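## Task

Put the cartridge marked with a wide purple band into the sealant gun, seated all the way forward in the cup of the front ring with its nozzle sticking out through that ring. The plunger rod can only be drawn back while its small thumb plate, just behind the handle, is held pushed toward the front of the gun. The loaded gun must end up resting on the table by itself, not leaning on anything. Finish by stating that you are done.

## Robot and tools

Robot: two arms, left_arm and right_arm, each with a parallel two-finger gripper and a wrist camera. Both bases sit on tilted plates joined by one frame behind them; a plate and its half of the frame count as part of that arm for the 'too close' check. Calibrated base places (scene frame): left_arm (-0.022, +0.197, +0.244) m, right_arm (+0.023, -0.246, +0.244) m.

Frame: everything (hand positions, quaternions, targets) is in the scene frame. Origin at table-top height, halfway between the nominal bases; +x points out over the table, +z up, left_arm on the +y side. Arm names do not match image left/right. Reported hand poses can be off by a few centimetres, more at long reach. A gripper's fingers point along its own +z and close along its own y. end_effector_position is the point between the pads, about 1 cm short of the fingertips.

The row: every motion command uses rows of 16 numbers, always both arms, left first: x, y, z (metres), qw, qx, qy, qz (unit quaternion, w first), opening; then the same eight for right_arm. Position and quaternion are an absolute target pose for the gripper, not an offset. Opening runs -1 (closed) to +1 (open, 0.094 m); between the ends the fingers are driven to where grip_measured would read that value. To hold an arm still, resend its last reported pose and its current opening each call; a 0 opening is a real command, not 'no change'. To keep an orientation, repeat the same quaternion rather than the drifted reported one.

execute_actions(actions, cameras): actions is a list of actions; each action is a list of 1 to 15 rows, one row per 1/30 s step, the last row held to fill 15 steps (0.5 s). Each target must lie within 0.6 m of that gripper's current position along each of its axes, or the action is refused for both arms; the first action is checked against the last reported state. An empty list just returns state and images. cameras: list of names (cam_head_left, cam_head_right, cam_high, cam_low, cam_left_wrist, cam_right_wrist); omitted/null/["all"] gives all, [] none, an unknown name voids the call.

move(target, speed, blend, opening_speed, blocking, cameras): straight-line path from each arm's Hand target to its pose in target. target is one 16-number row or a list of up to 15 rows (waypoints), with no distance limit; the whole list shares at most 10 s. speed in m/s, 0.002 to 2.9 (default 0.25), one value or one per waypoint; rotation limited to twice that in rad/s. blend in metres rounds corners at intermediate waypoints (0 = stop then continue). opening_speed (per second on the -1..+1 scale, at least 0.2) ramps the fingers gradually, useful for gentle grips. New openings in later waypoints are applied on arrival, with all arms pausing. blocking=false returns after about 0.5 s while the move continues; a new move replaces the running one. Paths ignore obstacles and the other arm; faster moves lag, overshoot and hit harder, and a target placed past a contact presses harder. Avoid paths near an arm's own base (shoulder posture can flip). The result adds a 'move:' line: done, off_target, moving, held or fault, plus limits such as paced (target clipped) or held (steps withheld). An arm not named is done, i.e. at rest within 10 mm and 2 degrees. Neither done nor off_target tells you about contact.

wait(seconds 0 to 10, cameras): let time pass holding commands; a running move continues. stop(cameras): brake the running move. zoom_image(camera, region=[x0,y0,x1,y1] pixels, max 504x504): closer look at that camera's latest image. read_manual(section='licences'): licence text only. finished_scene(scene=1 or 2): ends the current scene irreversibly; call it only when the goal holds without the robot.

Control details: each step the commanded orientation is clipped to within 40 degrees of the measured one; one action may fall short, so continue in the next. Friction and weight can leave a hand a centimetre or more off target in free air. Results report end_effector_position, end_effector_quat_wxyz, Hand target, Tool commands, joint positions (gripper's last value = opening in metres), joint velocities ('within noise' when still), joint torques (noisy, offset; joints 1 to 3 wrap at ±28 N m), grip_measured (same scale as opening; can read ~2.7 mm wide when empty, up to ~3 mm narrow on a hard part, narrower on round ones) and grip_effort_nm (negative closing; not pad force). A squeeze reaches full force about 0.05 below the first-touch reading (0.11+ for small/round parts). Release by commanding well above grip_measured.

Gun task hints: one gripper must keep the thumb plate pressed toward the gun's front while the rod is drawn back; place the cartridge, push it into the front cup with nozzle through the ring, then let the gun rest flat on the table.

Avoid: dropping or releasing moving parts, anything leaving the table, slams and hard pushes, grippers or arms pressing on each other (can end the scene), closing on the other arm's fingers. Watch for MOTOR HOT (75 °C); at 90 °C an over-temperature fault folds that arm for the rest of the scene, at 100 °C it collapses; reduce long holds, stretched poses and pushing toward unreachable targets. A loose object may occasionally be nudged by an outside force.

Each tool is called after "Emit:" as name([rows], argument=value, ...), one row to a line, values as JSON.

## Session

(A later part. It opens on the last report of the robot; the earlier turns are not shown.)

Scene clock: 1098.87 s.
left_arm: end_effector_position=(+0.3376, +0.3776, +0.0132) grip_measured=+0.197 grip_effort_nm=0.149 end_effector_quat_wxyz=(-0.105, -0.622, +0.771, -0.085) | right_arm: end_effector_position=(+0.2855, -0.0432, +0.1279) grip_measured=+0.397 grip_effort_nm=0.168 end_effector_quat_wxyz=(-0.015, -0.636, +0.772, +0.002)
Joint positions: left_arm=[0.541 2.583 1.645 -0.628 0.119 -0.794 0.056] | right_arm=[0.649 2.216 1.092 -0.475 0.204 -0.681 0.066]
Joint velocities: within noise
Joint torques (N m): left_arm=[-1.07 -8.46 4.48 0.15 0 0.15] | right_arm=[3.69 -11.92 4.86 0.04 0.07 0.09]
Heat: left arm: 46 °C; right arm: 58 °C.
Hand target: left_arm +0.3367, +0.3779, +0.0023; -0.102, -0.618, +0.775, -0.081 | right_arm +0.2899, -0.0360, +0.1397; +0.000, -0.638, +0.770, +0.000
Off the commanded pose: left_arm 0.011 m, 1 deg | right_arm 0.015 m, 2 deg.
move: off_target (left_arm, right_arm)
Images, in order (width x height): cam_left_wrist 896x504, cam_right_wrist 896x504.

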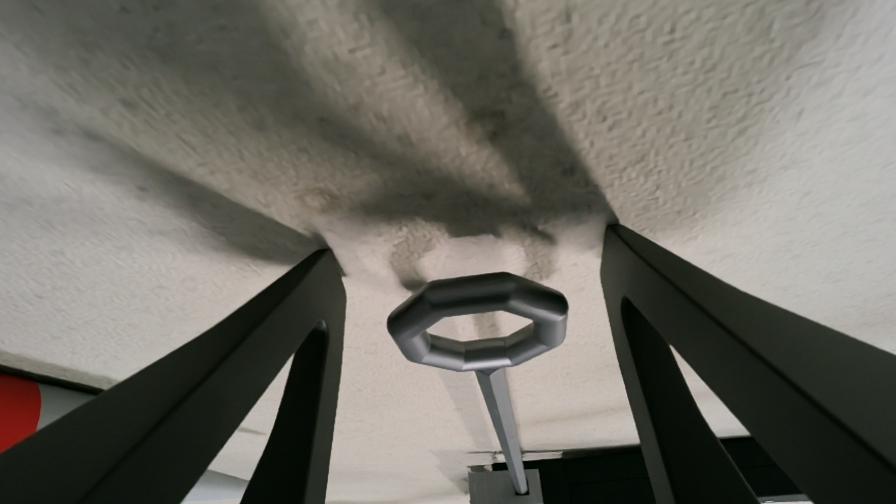

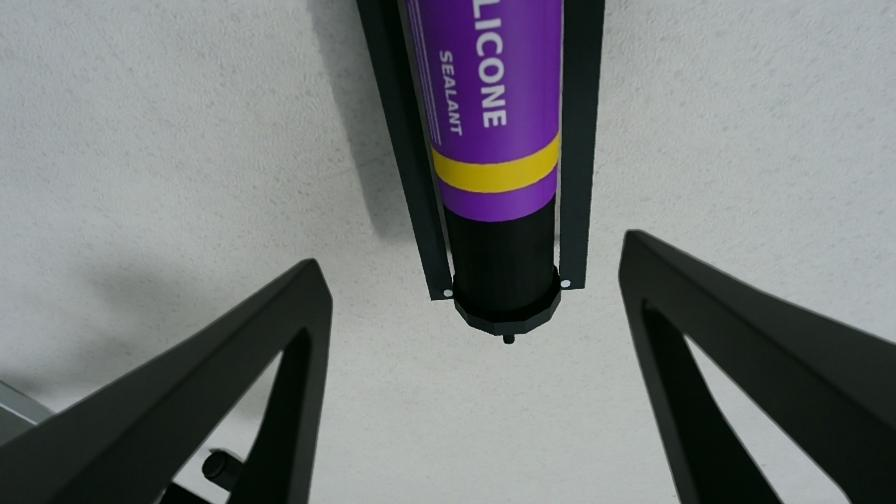

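Emit:
move([
  [0.3370,0.3790,0.13,-0.102,-0.618,0.775,-0.081,0.2,0.29,-0.036,0.16,0.0,-0.6376,0.7701,0.0,0.4],
  [0.30,0.38,0.22,-0.102,-0.618,0.775,-0.081,0.2,0.28,-0.20,0.26,0.343,-0.058,0.937,-0.017,-1],
], speed=[0.1,0.25])

Emit:
zoom_image(camera="cam_head_right", region=[420, 140, 600, 270])

Emit:
zoom_image(camera="cam_high", region=[400, 240, 560, 440])

Emit:
zoom_image(camera="cam_low", region=[460, 200, 620, 310])

Scene clock: 1110.23 s.
left_arm: end_effector_position=(+0.3014, +0.3747, +0.2020) grip_measured=+0.197 grip_effort_nm=0.139 end_effector_quat_wxyz=(-0.118, -0.619, +0.772, -0.082) | right_arm: end_effector_position=(+0.2778, -0.1961, +0.2576) grip_measured=-0.992 grip_effort_nm=-0.383 end_effector_quat_wxyz=(+0.334, -0.071, +0.940, -0.013)
Joint positions: left_arm=[0.546 2.027 1.466 -1.033 0.115 -0.782 0.056] | right_arm=[0.477 0.994 0.232 -0.096 0.458 0.136 0]
Joint velocities: within noise
Joint torques (N m): left_arm=[-0.2 -13.35 4.62 -0.29 0.04 0.19] | right_arm=[-0.06 -2.32 6.04 1.53 0.25 0.11]
Heat: left arm: 49 °C; right arm: 56 °C.
Hand target: left_arm +0.3000, +0.3798, +0.2193; -0.102, -0.618, +0.775, -0.081 | right_arm +0.2800, -0.2000, +0.2600; +0.343, -0.058, +0.937, -0.017
Off the commanded pose: left_arm 0.019 m, 2 deg | right_arm 0.005 m, 2 deg.
move: off_target (left_arm)

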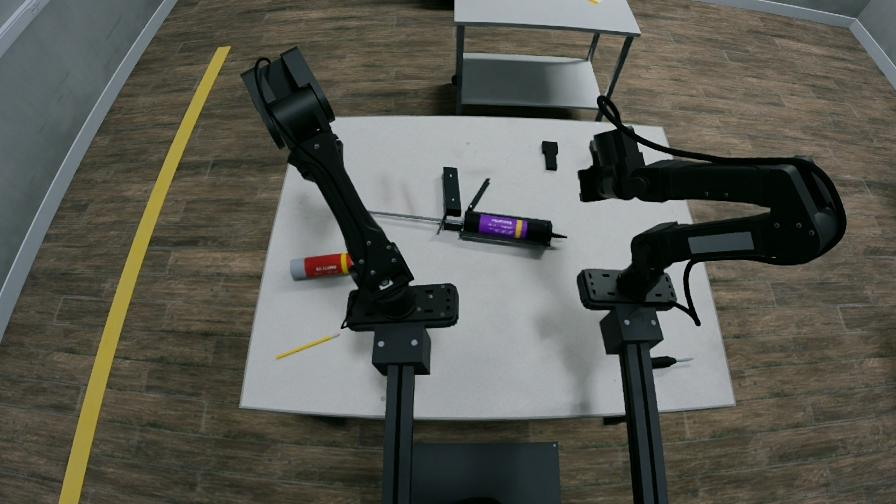

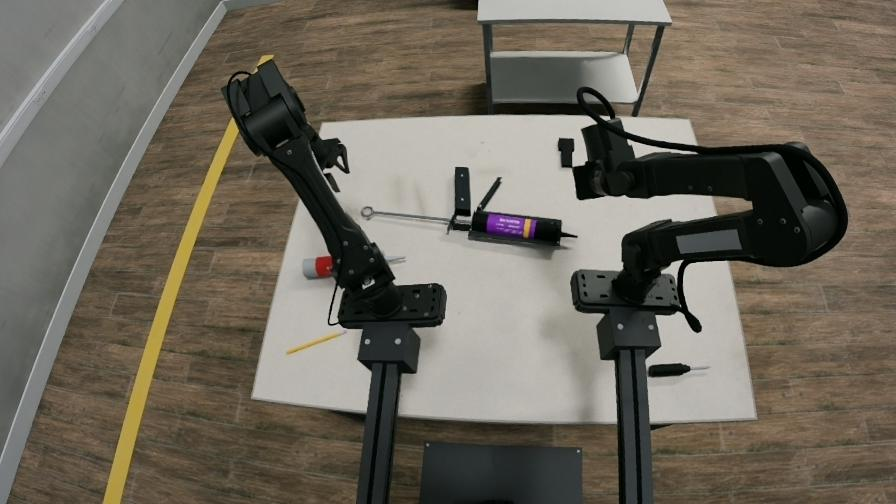

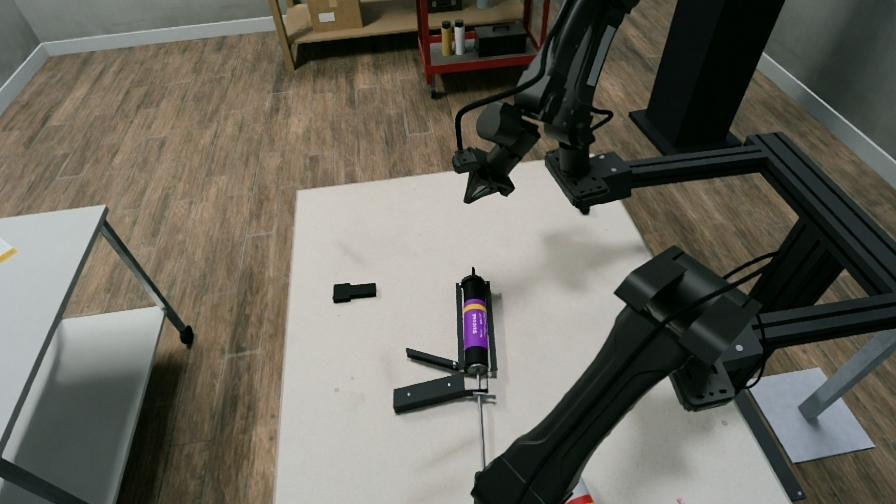

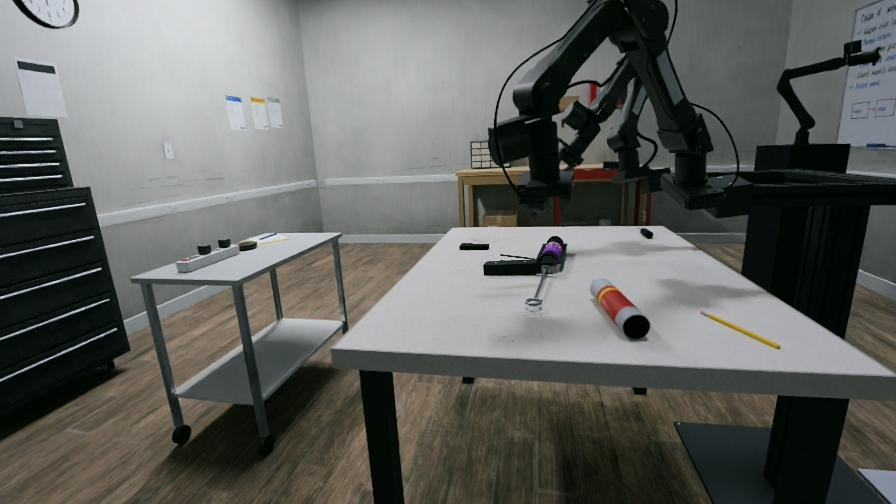

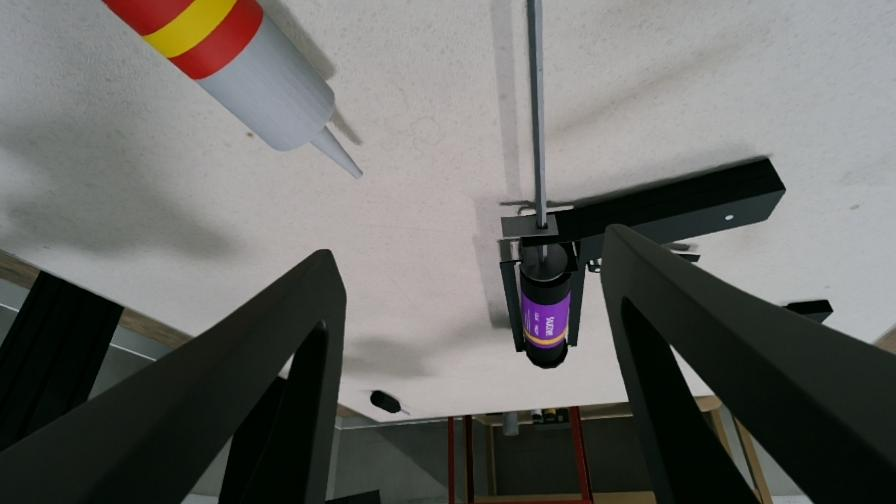

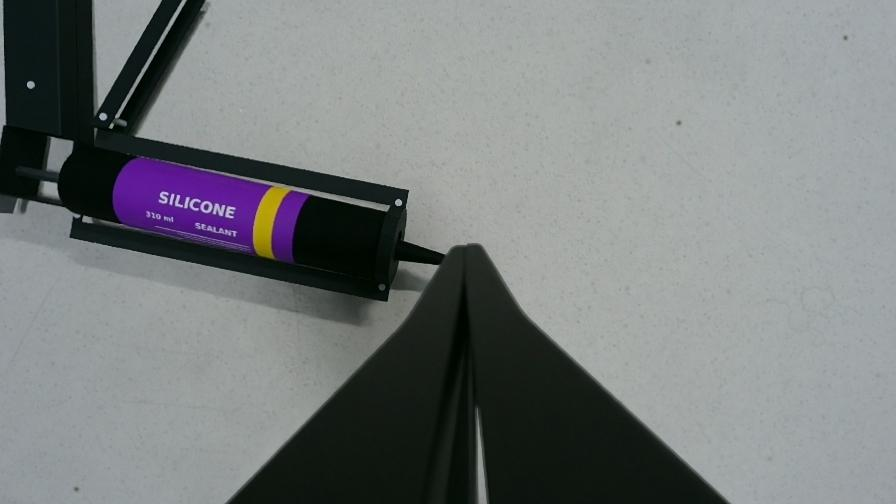

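Scaled by 2.800 from the camera's 896x504 image, which has a finer 1280x720 frame.

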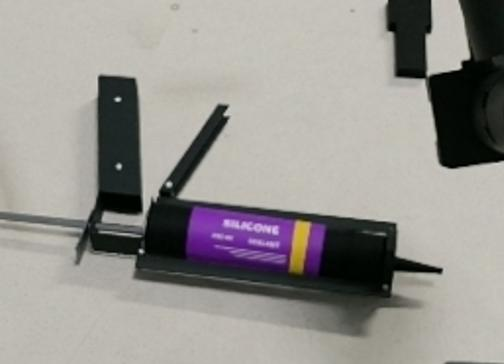

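Scaled by 2.520 from the camera's 896x504 image, which has a finer 1280x720 frame.

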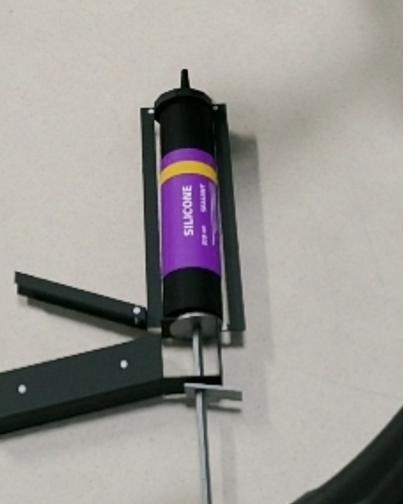

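Scaled by 3.150 from the camera's 896x504 image, which has a finer 1280x720 frame.

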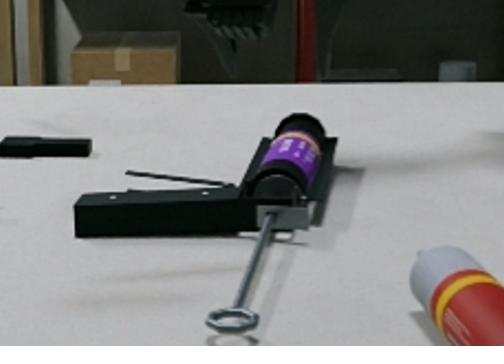

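Emit:
zoom_image(camera="cam_right_wrist", region=[0, 100, 460, 320])

Scaled by 1.096 from the camera's 896x504 image, which has a finer 1280x720 frame.

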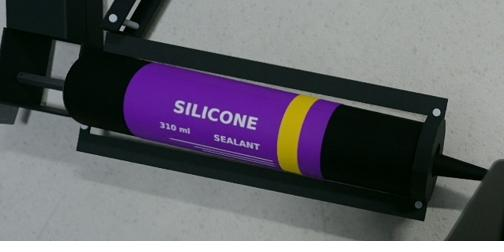

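Emit:
move([
  [0.30,0.38,0.22,-0.102,-0.618,0.775,-0.081,0.2,0.26,-0.14,0.17,0.343,-0.058,0.937,-0.017,1],
], speed=[0.2], cameras=["cam_right_wrist"])

Emit:
zoom_image(camera="cam_right_wrist", region=[200, 100, 600, 400])

Scene clock: 1122.83 s.
left_arm: end_effector_position=(+0.3011, +0.3746, +0.2021) grip_measured=+0.197 grip_effort_nm=0.129 end_effector_quat_wxyz=(-0.119, -0.619, +0.772, -0.082) | right_arm: end_effector_position=(+0.2576, -0.1410, +0.1673) grip_measured=+0.997 grip_effort_nm=0.173 end_effector_quat_wxyz=(+0.331, -0.060, +0.941, -0.016)
Joint positions: left_arm=[0.546 2.027 1.466 -1.034 0.115 -0.782 0.056] | right_arm=[0.728 1.865 0.157 0.717 0.619 0.393 0.094]
Joint velocities: within noise
Joint torques (N m): left_arm=[-0.14 -13.29 4.72 -0.26 0.03 0.16] | right_arm=[2.15 -3.63 1.91 1.56 0.37 0.03]
Heat: left arm: 55 °C; right arm: 52 °C.
Hand target: left_arm +0.3000, +0.3798, +0.2193; -0.102, -0.618, +0.775, -0.081 | right_arm +0.2600, -0.1400, +0.1701; +0.343, -0.058, +0.938, -0.017
Off the commanded pose: left_arm 0.019 m, 2 deg | right_arm 0.004 m, 1 deg.
move: off_target (left_arm)
Images, in order (width x height): cam_right_wrist 896x504.

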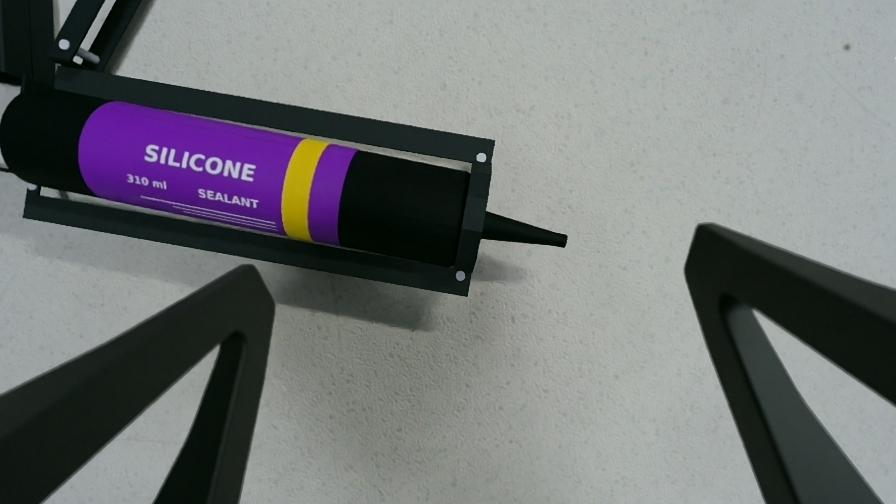

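Scaled by 1.260 from the camera's 896x504 image, which has a finer 1280x720 frame.

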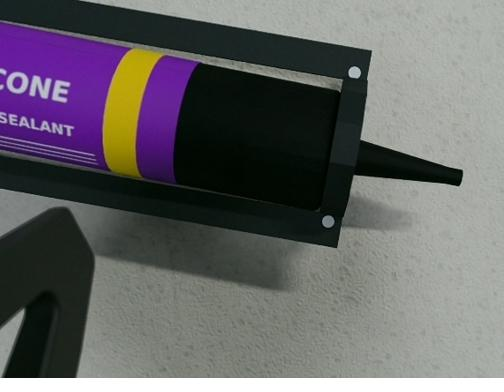

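Emit:
move([
  [0.338,0.3790,0.10,-0.102,-0.618,0.775,-0.081,0.2,0.29,-0.036,0.14,0.0,-0.6376,0.7701,0.0,0.5],
  [0.334,0.3790,0.025,-0.102,-0.618,0.775,-0.081,0.2,0.2895,-0.035,0.08,0.0,-0.6376,0.7701,0.0,0.5],
], speed=[0.25,0.08], cameras=["cam_right_wrist","cam_left_wrist"])

Scene clock: 1149.40 s.
left_arm: end_effector_position=(+0.3318, +0.3745, +0.0331) grip_measured=+0.197 grip_effort_nm=0.129 end_effector_quat_wxyz=(-0.107, -0.618, +0.774, -0.083) | right_arm: end_effector_position=(+0.2832, -0.0418, +0.0826) grip_measured=+0.503 grip_effort_nm=-0.120 end_effector_quat_wxyz=(-0.012, -0.640, +0.768, -0.008)
Joint positions: left_arm=[0.537 2.51 1.584 -0.645 0.115 -0.789 0.056] | right_arm=[0.639 2.356 1.086 -0.321 0.225 -0.703 0.071]
Joint velocities: within noise
Joint torques (N m): left_arm=[-0.66 -8.54 5.81 0.06 0.03 0.1] | right_arm=[1.66 -8.5 4.92 0.39 -0.15 -0.05]
Heat: left arm: 57 °C; right arm: 50 °C.
Hand target: left_arm +0.3337, +0.3788, +0.0252; -0.102, -0.618, +0.775, -0.081 | right_arm +0.2894, -0.0353, +0.0803; +0.000, -0.638, +0.770, +0.000
Off the commanded pose: left_arm 0.010 m, 1 deg | right_arm 0.010 m, 2 deg.
move: done
Images, in order (width x height): cam_left_wrist 896x504, cam_right_wrist 896x504.

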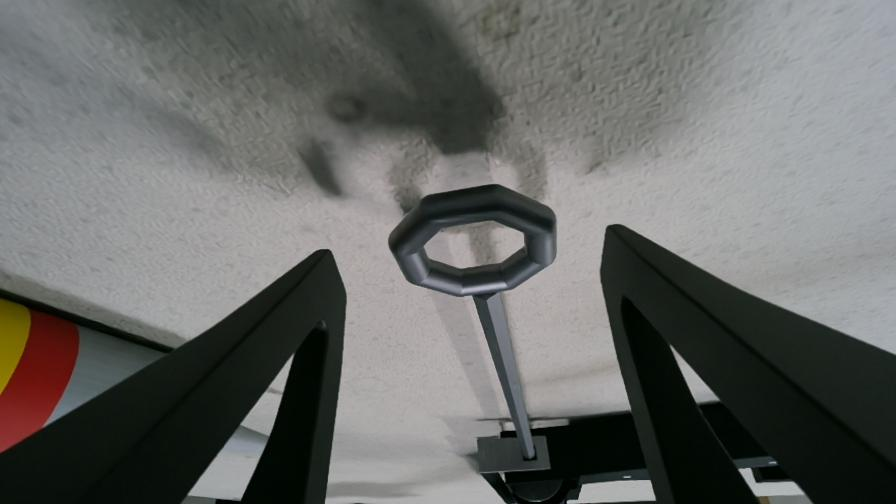

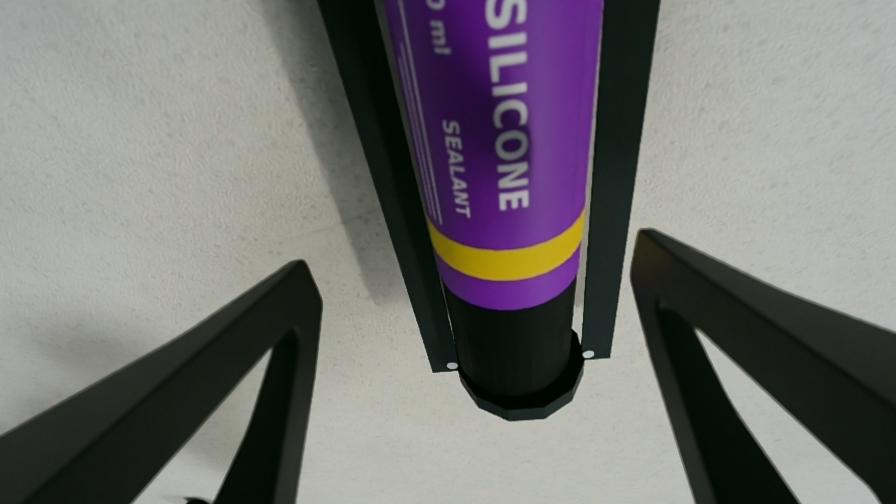

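Emit:
zoom_image(camera="cam_right_wrist", region=[420, 280, 620, 440])

Scaled by 2.520 from the camera's 896x504 image, which has a finer 1280x720 frame.

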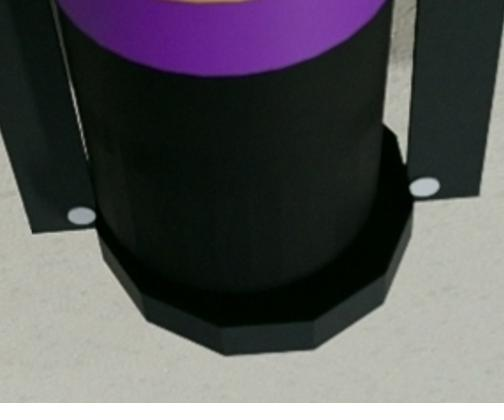

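Emit:
move([
  [0.335,0.3795,0.013,-0.102,-0.618,0.775,-0.081,0.1,0.2915,-0.034,0.05,0.0,-0.6376,0.7701,0.0,0.5],
], speed=[0.06], cameras=["cam_right_wrist","cam_left_wrist"])

Scene clock: 1171.87 s.
left_arm: end_effector_position=(+0.3342, +0.3750, +0.0223) grip_measured=+0.103 grip_effort_nm=-0.134 end_effector_quat_wxyz=(-0.106, -0.618, +0.774, -0.083) | right_arm: end_effector_position=(+0.2860, -0.0401, +0.0533) grip_measured=+0.503 grip_effort_nm=-0.120 end_effector_quat_wxyz=(-0.011, -0.640, +0.768, -0.008)
Joint positions: left_arm=[0.537 2.546 1.608 -0.63 0.115 -0.789 0.052] | right_arm=[0.62 2.459 1.118 -0.245 0.225 -0.724 0.071]
Joint velocities: within noise
Joint torques (N m): left_arm=[-0.47 -8.4 5.67 0.05 0.02 0.13] | right_arm=[1.7 -8.76 4.46 0.39 -0.13 -0.06]
Heat: left arm: 51 °C; right arm: 51 °C.
Hand target: left_arm +0.3349, +0.3794, +0.0133; -0.102, -0.618, +0.775, -0.081 | right_arm +0.2915, -0.0342, +0.0503; +0.000, -0.638, +0.770, +0.000
Off the commanded pose: left_arm 0.010 m, 1 deg | right_arm 0.009 m, 2 deg.
move: done
Images, in order (width x height): cam_left_wrist 896x504, cam_right_wrist 896x504.

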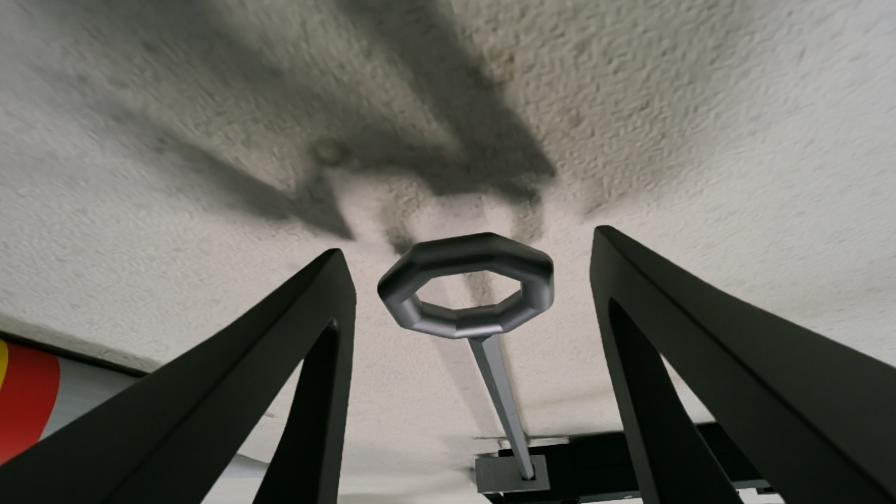

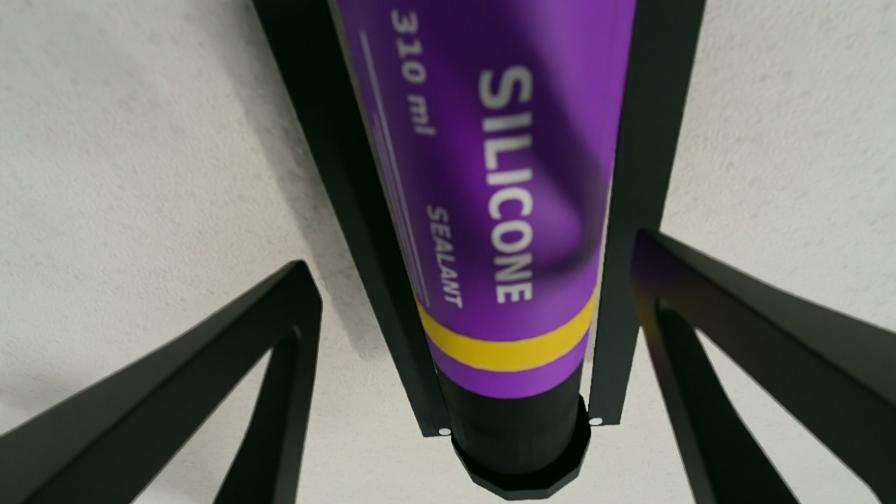

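Emit:
move([
  [0.335,0.3795,0.014,-0.102,-0.618,0.775,-0.081,-0.36,0.297,-0.034,0.042,0.0,-0.6376,0.7701,0.0,0.5],
], speed=[0.06], opening_speed=0.6, cameras=["cam_right_wrist","cam_left_wrist"])

Scene clock: 1175.43 s.
left_arm: end_effector_position=(+0.3342, +0.3752, +0.0223) grip_measured=-0.258 grip_effort_nm=-1.009 end_effector_quat_wxyz=(-0.106, -0.618, +0.774, -0.083) | right_arm: end_effector_position=(+0.2918, -0.0397, +0.0459) grip_measured=+0.503 grip_effort_nm=-0.120 end_effector_quat_wxyz=(-0.010, -0.640, +0.768, -0.008)
Joint positions: left_arm=[0.537 2.546 1.608 -0.63 0.115 -0.789 0.035] | right_arm=[0.606 2.489 1.146 -0.237 0.225 -0.738 0.071]
Joint velocities: within noise
Joint torques (N m): left_arm=[-0.47 -8.64 5.48 0.06 0.02 0.12] | right_arm=[1.8 -8.88 4.45 0.42 -0.15 -0.05]
Heat: left arm: 50 °C; right arm: 51 °C.
Hand target: left_arm +0.3349, +0.3794, +0.0143; -0.102, -0.618, +0.775, -0.081 | right_arm +0.2970, -0.0342, +0.0423; +0.000, -0.638, +0.770, +0.000
Off the commanded pose: left_arm 0.009 m, 0 deg | right_arm 0.009 m, 2 deg.
move: done
Images, in order (width x height): cam_left_wrist 896x504, cam_right_wrist 896x504.

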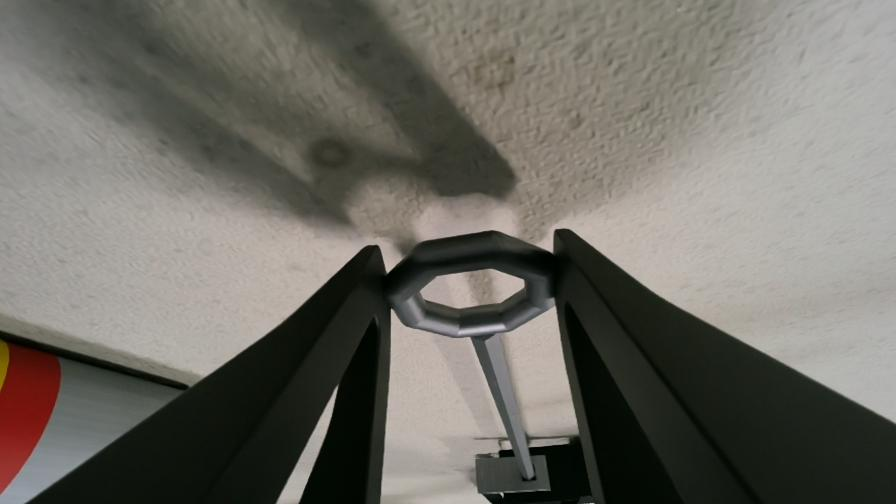

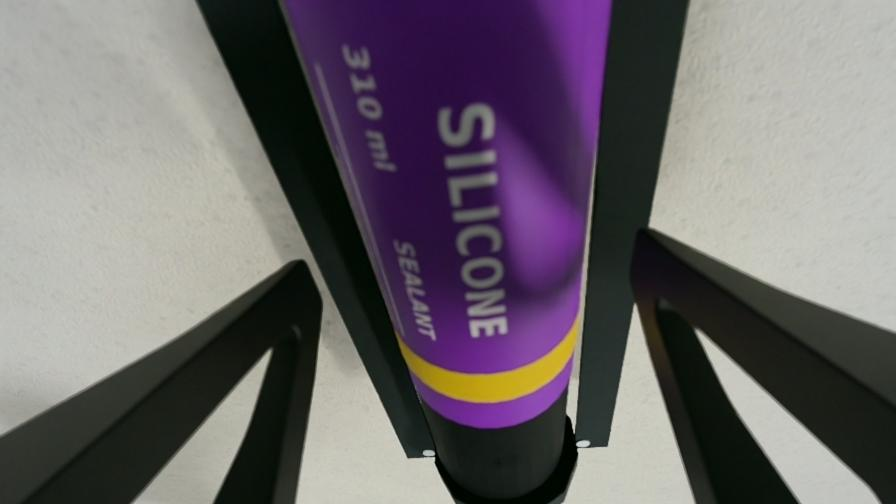

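Emit:
move([
  [0.335,0.3795,0.014,-0.102,-0.618,0.775,-0.081,-0.36,0.299,-0.034,0.036,0.0,-0.6461,0.763,0.0,0.5],
], speed=[0.04], cameras=["cam_right_wrist"])

Emit:
move([
  [0.335,0.3795,0.014,-0.102,-0.618,0.775,-0.081,-0.36,0.299,-0.034,0.038,0.0,-0.6461,0.763,0.0,-0.1],
], speed=[0.04], opening_speed=0.5, cameras=["cam_right_wrist"])

Scene clock: 1184.70 s.
left_arm: end_effector_position=(+0.3342, +0.3752, +0.0223) grip_measured=-0.260 grip_effort_nm=-1.028 end_effector_quat_wxyz=(-0.106, -0.618, +0.774, -0.083) | right_arm: end_effector_position=(+0.2939, -0.0394, +0.0401) grip_measured=+0.503 grip_effort_nm=-0.125 end_effector_quat_wxyz=(-0.010, -0.649, +0.761, -0.008)
Joint positions: left_arm=[0.537 2.546 1.608 -0.63 0.115 -0.789 0.035] | right_arm=[0.6 2.51 1.16 -0.228 0.225 -0.767 0.071]
Joint velocities: within noise
Joint torques (N m): left_arm=[-0.47 -8.62 5.64 0.04 0.05 0.11] | right_arm=[1.83 -8.94 4.31 0.4 -0.12 -0.04]
Heat: left arm: 48 °C; right arm: 53 °C.
Hand target: left_arm +0.3349, +0.3794, +0.0143; -0.102, -0.618, +0.775, -0.081 | right_arm +0.2990, -0.0341, +0.0363; +0.000, -0.646, +0.763, +0.000
Off the commanded pose: left_arm 0.009 m, 0 deg | right_arm 0.008 m, 2 deg.
move: done
Images, in order (width x height): cam_right_wrist 896x504.

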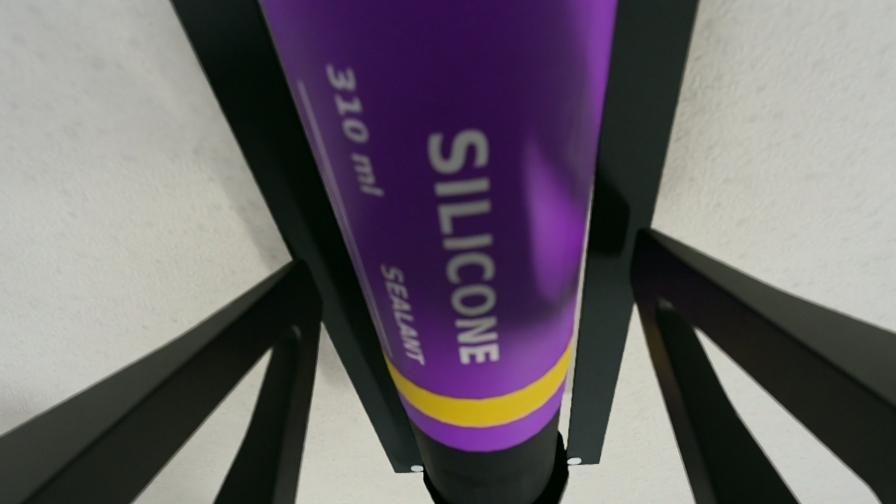

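Scene clock: 1186.13 s.
left_arm: end_effector_position=(+0.3342, +0.3752, +0.0223) grip_measured=-0.260 grip_effort_nm=-1.028 end_effector_quat_wxyz=(-0.106, -0.618, +0.774, -0.083) | right_arm: end_effector_position=(+0.2939, -0.0394, +0.0401) grip_measured=-0.045 grip_effort_nm=-0.950 end_effector_quat_wxyz=(-0.010, -0.649, +0.761, -0.008)
Joint positions: left_arm=[0.537 2.546 1.608 -0.63 0.115 -0.789 0.035] | right_arm=[0.6 2.51 1.16 -0.228 0.224 -0.767 0.045]
Joint velocities: within noise
Joint torques (N m): left_arm=[-0.44 -8.61 5.42 0.05 0.01 0.12] | right_arm=[1.88 -9.35 4.18 0.37 -0.14 -0.04]
Heat: left arm: 48 °C; right arm: 53 °C.
Hand target: left_arm +0.3349, +0.3794, +0.0143; -0.102, -0.618, +0.775, -0.081 | right_arm +0.2990, -0.0340, +0.0382; +0.000, -0.646, +0.763, +0.000
Off the commanded pose: left_arm 0.009 m, 0 deg | right_arm 0.008 m, 2 deg.
move: done
Images, in order (width x height): cam_right_wrist 896x504.

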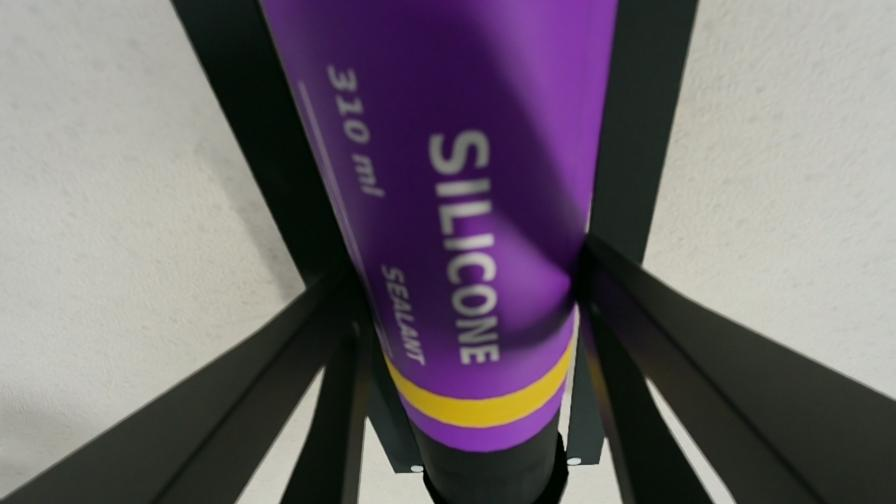

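Emit:
move(target=[0.335,0.382,0.014,-0.102,-0.618,0.775,-0.081,-0.36,0.302,-0.034,0.054,0,-0.6461,0.763,0,-0.1], speed=0.05, cameras=["cam_head_left","cam_head_right","cam_right_wrist"])

Scene clock: 1206.80 s.
left_arm: end_effector_position=(+0.3347, +0.3757, +0.0224) grip_measured=-0.260 grip_effort_nm=-1.033 end_effector_quat_wxyz=(-0.105, -0.617, +0.775, -0.083) | right_arm: end_effector_position=(+0.2937, -0.0396, +0.0402) grip_measured=-0.049 grip_effort_nm=-1.009 end_effector_quat_wxyz=(-0.011, -0.649, +0.761, -0.008)
Joint positions: left_arm=[0.537 2.546 1.61 -0.63 0.115 -0.785 0.035] | right_arm=[0.6 2.51 1.16 -0.229 0.224 -0.767 0.045]
Joint velocities: within noise
Joint torques (N m): left_arm=[-0.14 -8.38 6.09 0.03 0.06 0.16] | right_arm=[2.28 -13.68 3.77 -0.09 -0.15 0.02]
Heat: left arm: 46 °C; right arm: 54 °C.
Hand target: left_arm +0.3347, +0.3818, +0.0143; -0.102, -0.618, +0.775, -0.081 | right_arm +0.3020, -0.0341, +0.0537; +0.000, -0.646, +0.763, +0.000
Off the commanded pose: left_arm 0.011 m, 0 deg | right_arm 0.017 m, 2 deg.
move: off_target (left_arm, right_arm)
Images, in order (width x height): cam_head_left 896x504, cam_head_right 896x504, cam_right_wrist 896x504.

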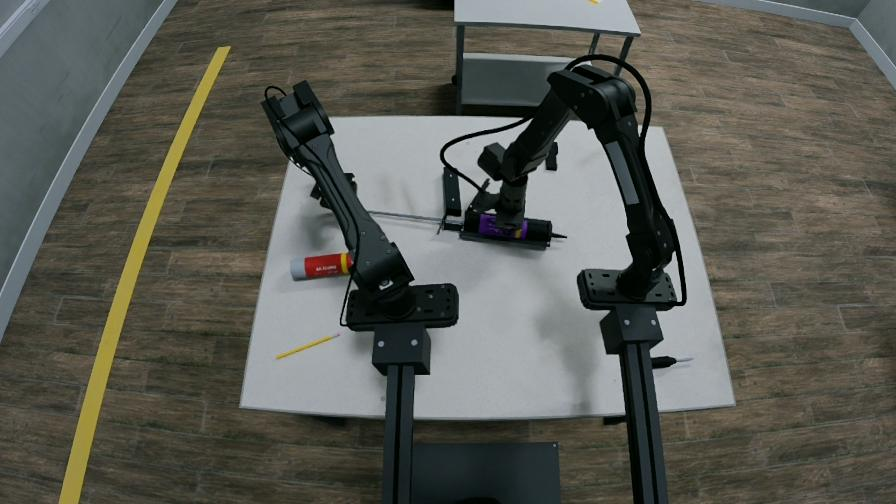

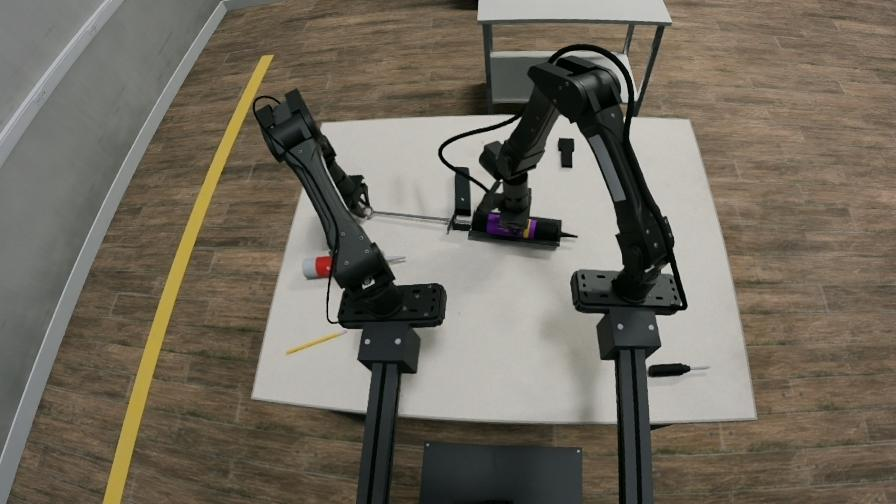

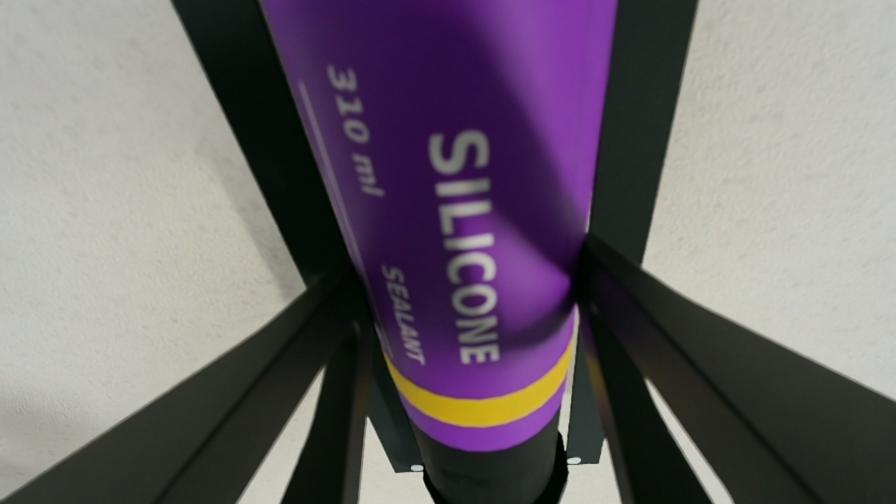

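Emit:
move(target=[0.335,0.384,0.014,-0.102,-0.618,0.775,-0.081,-0.36,0.305,-0.034,0.064,0,-0.6461,0.763,0,-0.1], speed=0.04, cameras=["cam_head_right","cam_right_wrist"])

Emit:
zoom_image(camera="cam_right_wrist", region=[360, 360, 640, 504])

Scene clock: 1210.27 s.
left_arm: end_effector_position=(+0.3353, +0.3774, +0.0212) grip_measured=-0.260 grip_effort_nm=-1.023 end_effector_quat_wxyz=(-0.104, -0.617, +0.776, -0.084) | right_arm: end_effector_position=(+0.2928, -0.0413, +0.0457) grip_measured=-0.049 grip_effort_nm=-1.009 end_effector_quat_wxyz=(-0.017, -0.650, +0.760, -0.006)
Joint positions: left_arm=[0.541 2.552 1.618 -0.63 0.116 -0.781 0.035] | right_arm=[0.6 2.493 1.16 -0.259 0.222 -0.767 0.045]
Joint velocities: within noise
Joint torques (N m): left_arm=[-0.12 -8.59 6.3 -0.03 0.02 0.13] | right_arm=[2.3 -14.67 4.19 -0.16 -0.11 0.02]
Heat: left arm: 45 °C; right arm: 55 °C.
Hand target: left_arm +0.3349, +0.3840, +0.0142; -0.102, -0.618, +0.775, -0.081 | right_arm +0.3048, -0.0341, +0.0633; +0.000, -0.646, +0.763, +0.000
Off the commanded pose: left_arm 0.010 m, 0 deg | right_arm 0.023 m, 2 deg.
move: off_target (right_arm)
Images, in order (width x height): cam_head_right 896x504, cam_right_wrist 896x504.

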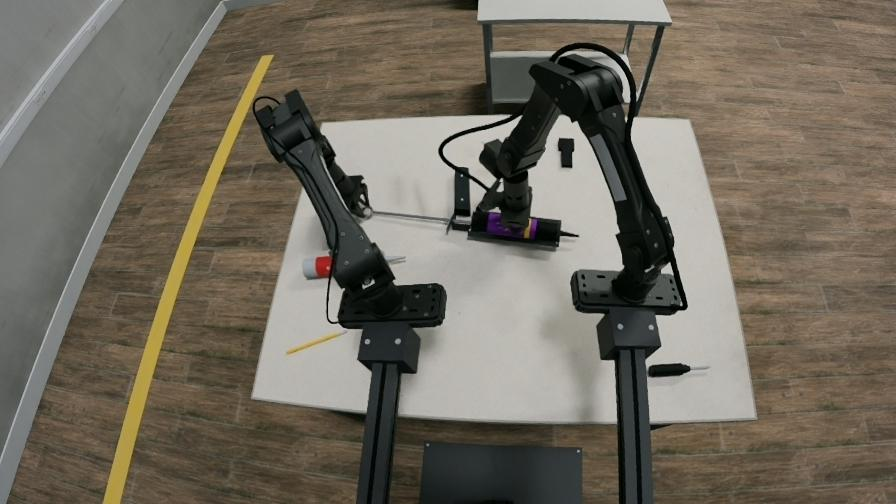

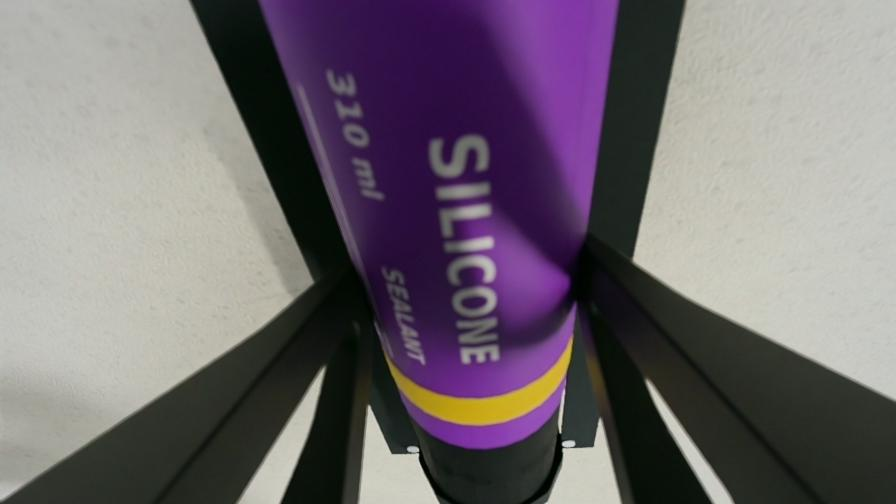

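Scaled by 1.800 from the camera's 896x504 image, which has a finer 1280x720 frame.

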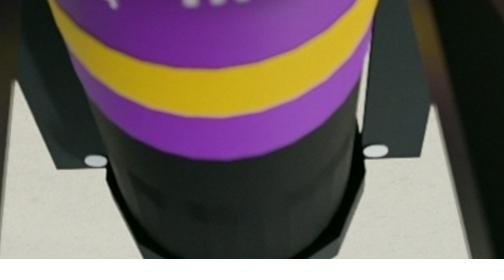

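Emit:
move(target=[0.335,0.388,0.014,-0.102,-0.618,0.775,-0.081,-0.36,0.303,-0.048,0.061,0,-0.6461,0.763,0,-0.1], speed=0.04, cameras=["cam_head_right","cam_right_wrist"])

Emit:
zoom_image(camera="cam_right_wrist", region=[360, 360, 640, 504])

Emit:
zoom_image(camera="cam_head_right", region=[510, 200, 590, 260])

Scene clock: 1215.87 s.
left_arm: end_effector_position=(+0.3341, +0.3780, +0.0212) grip_measured=-0.260 grip_effort_nm=-1.028 end_effector_quat_wxyz=(-0.108, -0.616, +0.775, -0.086) | right_arm: end_effector_position=(+0.2930, -0.0462, +0.0466) grip_measured=-0.049 grip_effort_nm=-1.009 end_effector_quat_wxyz=(-0.011, -0.649, +0.760, +0.003)
Joint positions: left_arm=[0.546 2.557 1.628 -0.644 0.122 -0.774 0.035] | right_arm=[0.579 2.475 1.13 -0.232 0.204 -0.79 0.045]
Joint velocities: within noise
Joint torques (N m): left_arm=[0.31 -8.77 6.45 -0.02 0 0.19] | right_arm=[1.42 -14.39 2.47 0.03 0.03 -0.06]
Heat: left arm: 45 °C; right arm: 56 °C.
Hand target: left_arm +0.3347, +0.3879, +0.0143; -0.102, -0.618, +0.775, -0.081 | right_arm +0.3027, -0.0480, +0.0603; +0.000, -0.646, +0.763, +0.000
Off the commanded pose: left_arm 0.012 m, 1 deg | right_arm 0.018 m, 1 deg.
move: off_target (left_arm, right_arm)
Images, in order (width x height): cam_head_right 896x504, cam_right_wrist 896x504.

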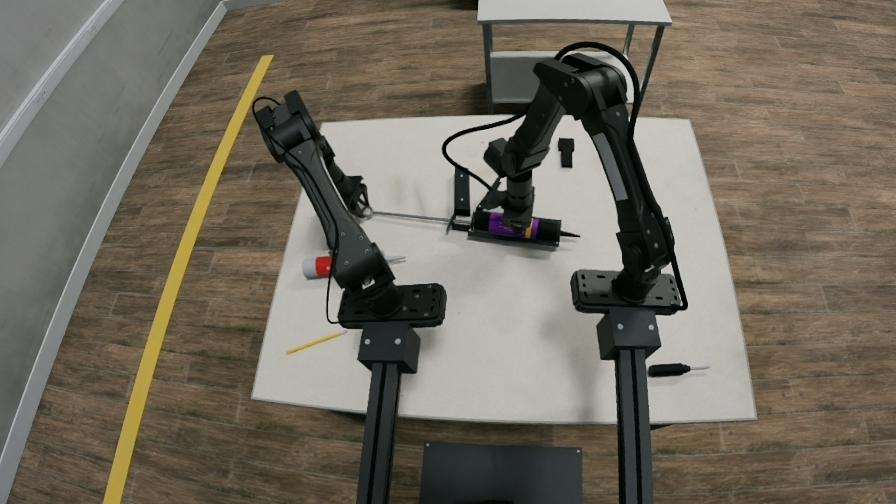

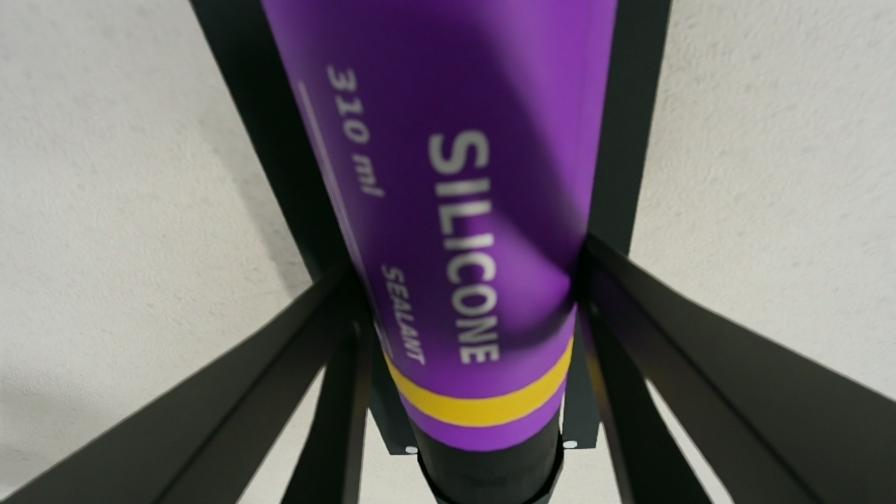

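Scaled by 1.800 from the camera's 896x504 image, which has a finer 1280x720 frame.

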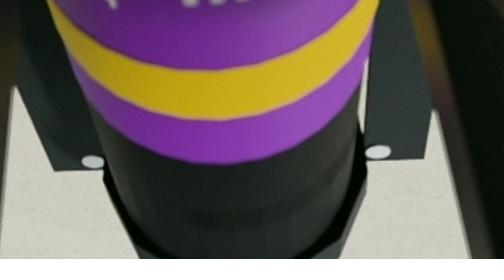

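Scaled by 6.300 from the camera's 896x504 image, which has a finer 1280x720 frame.

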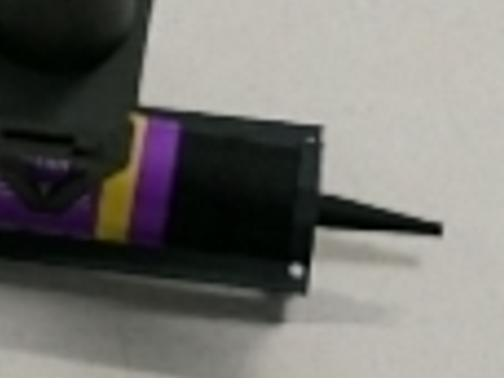

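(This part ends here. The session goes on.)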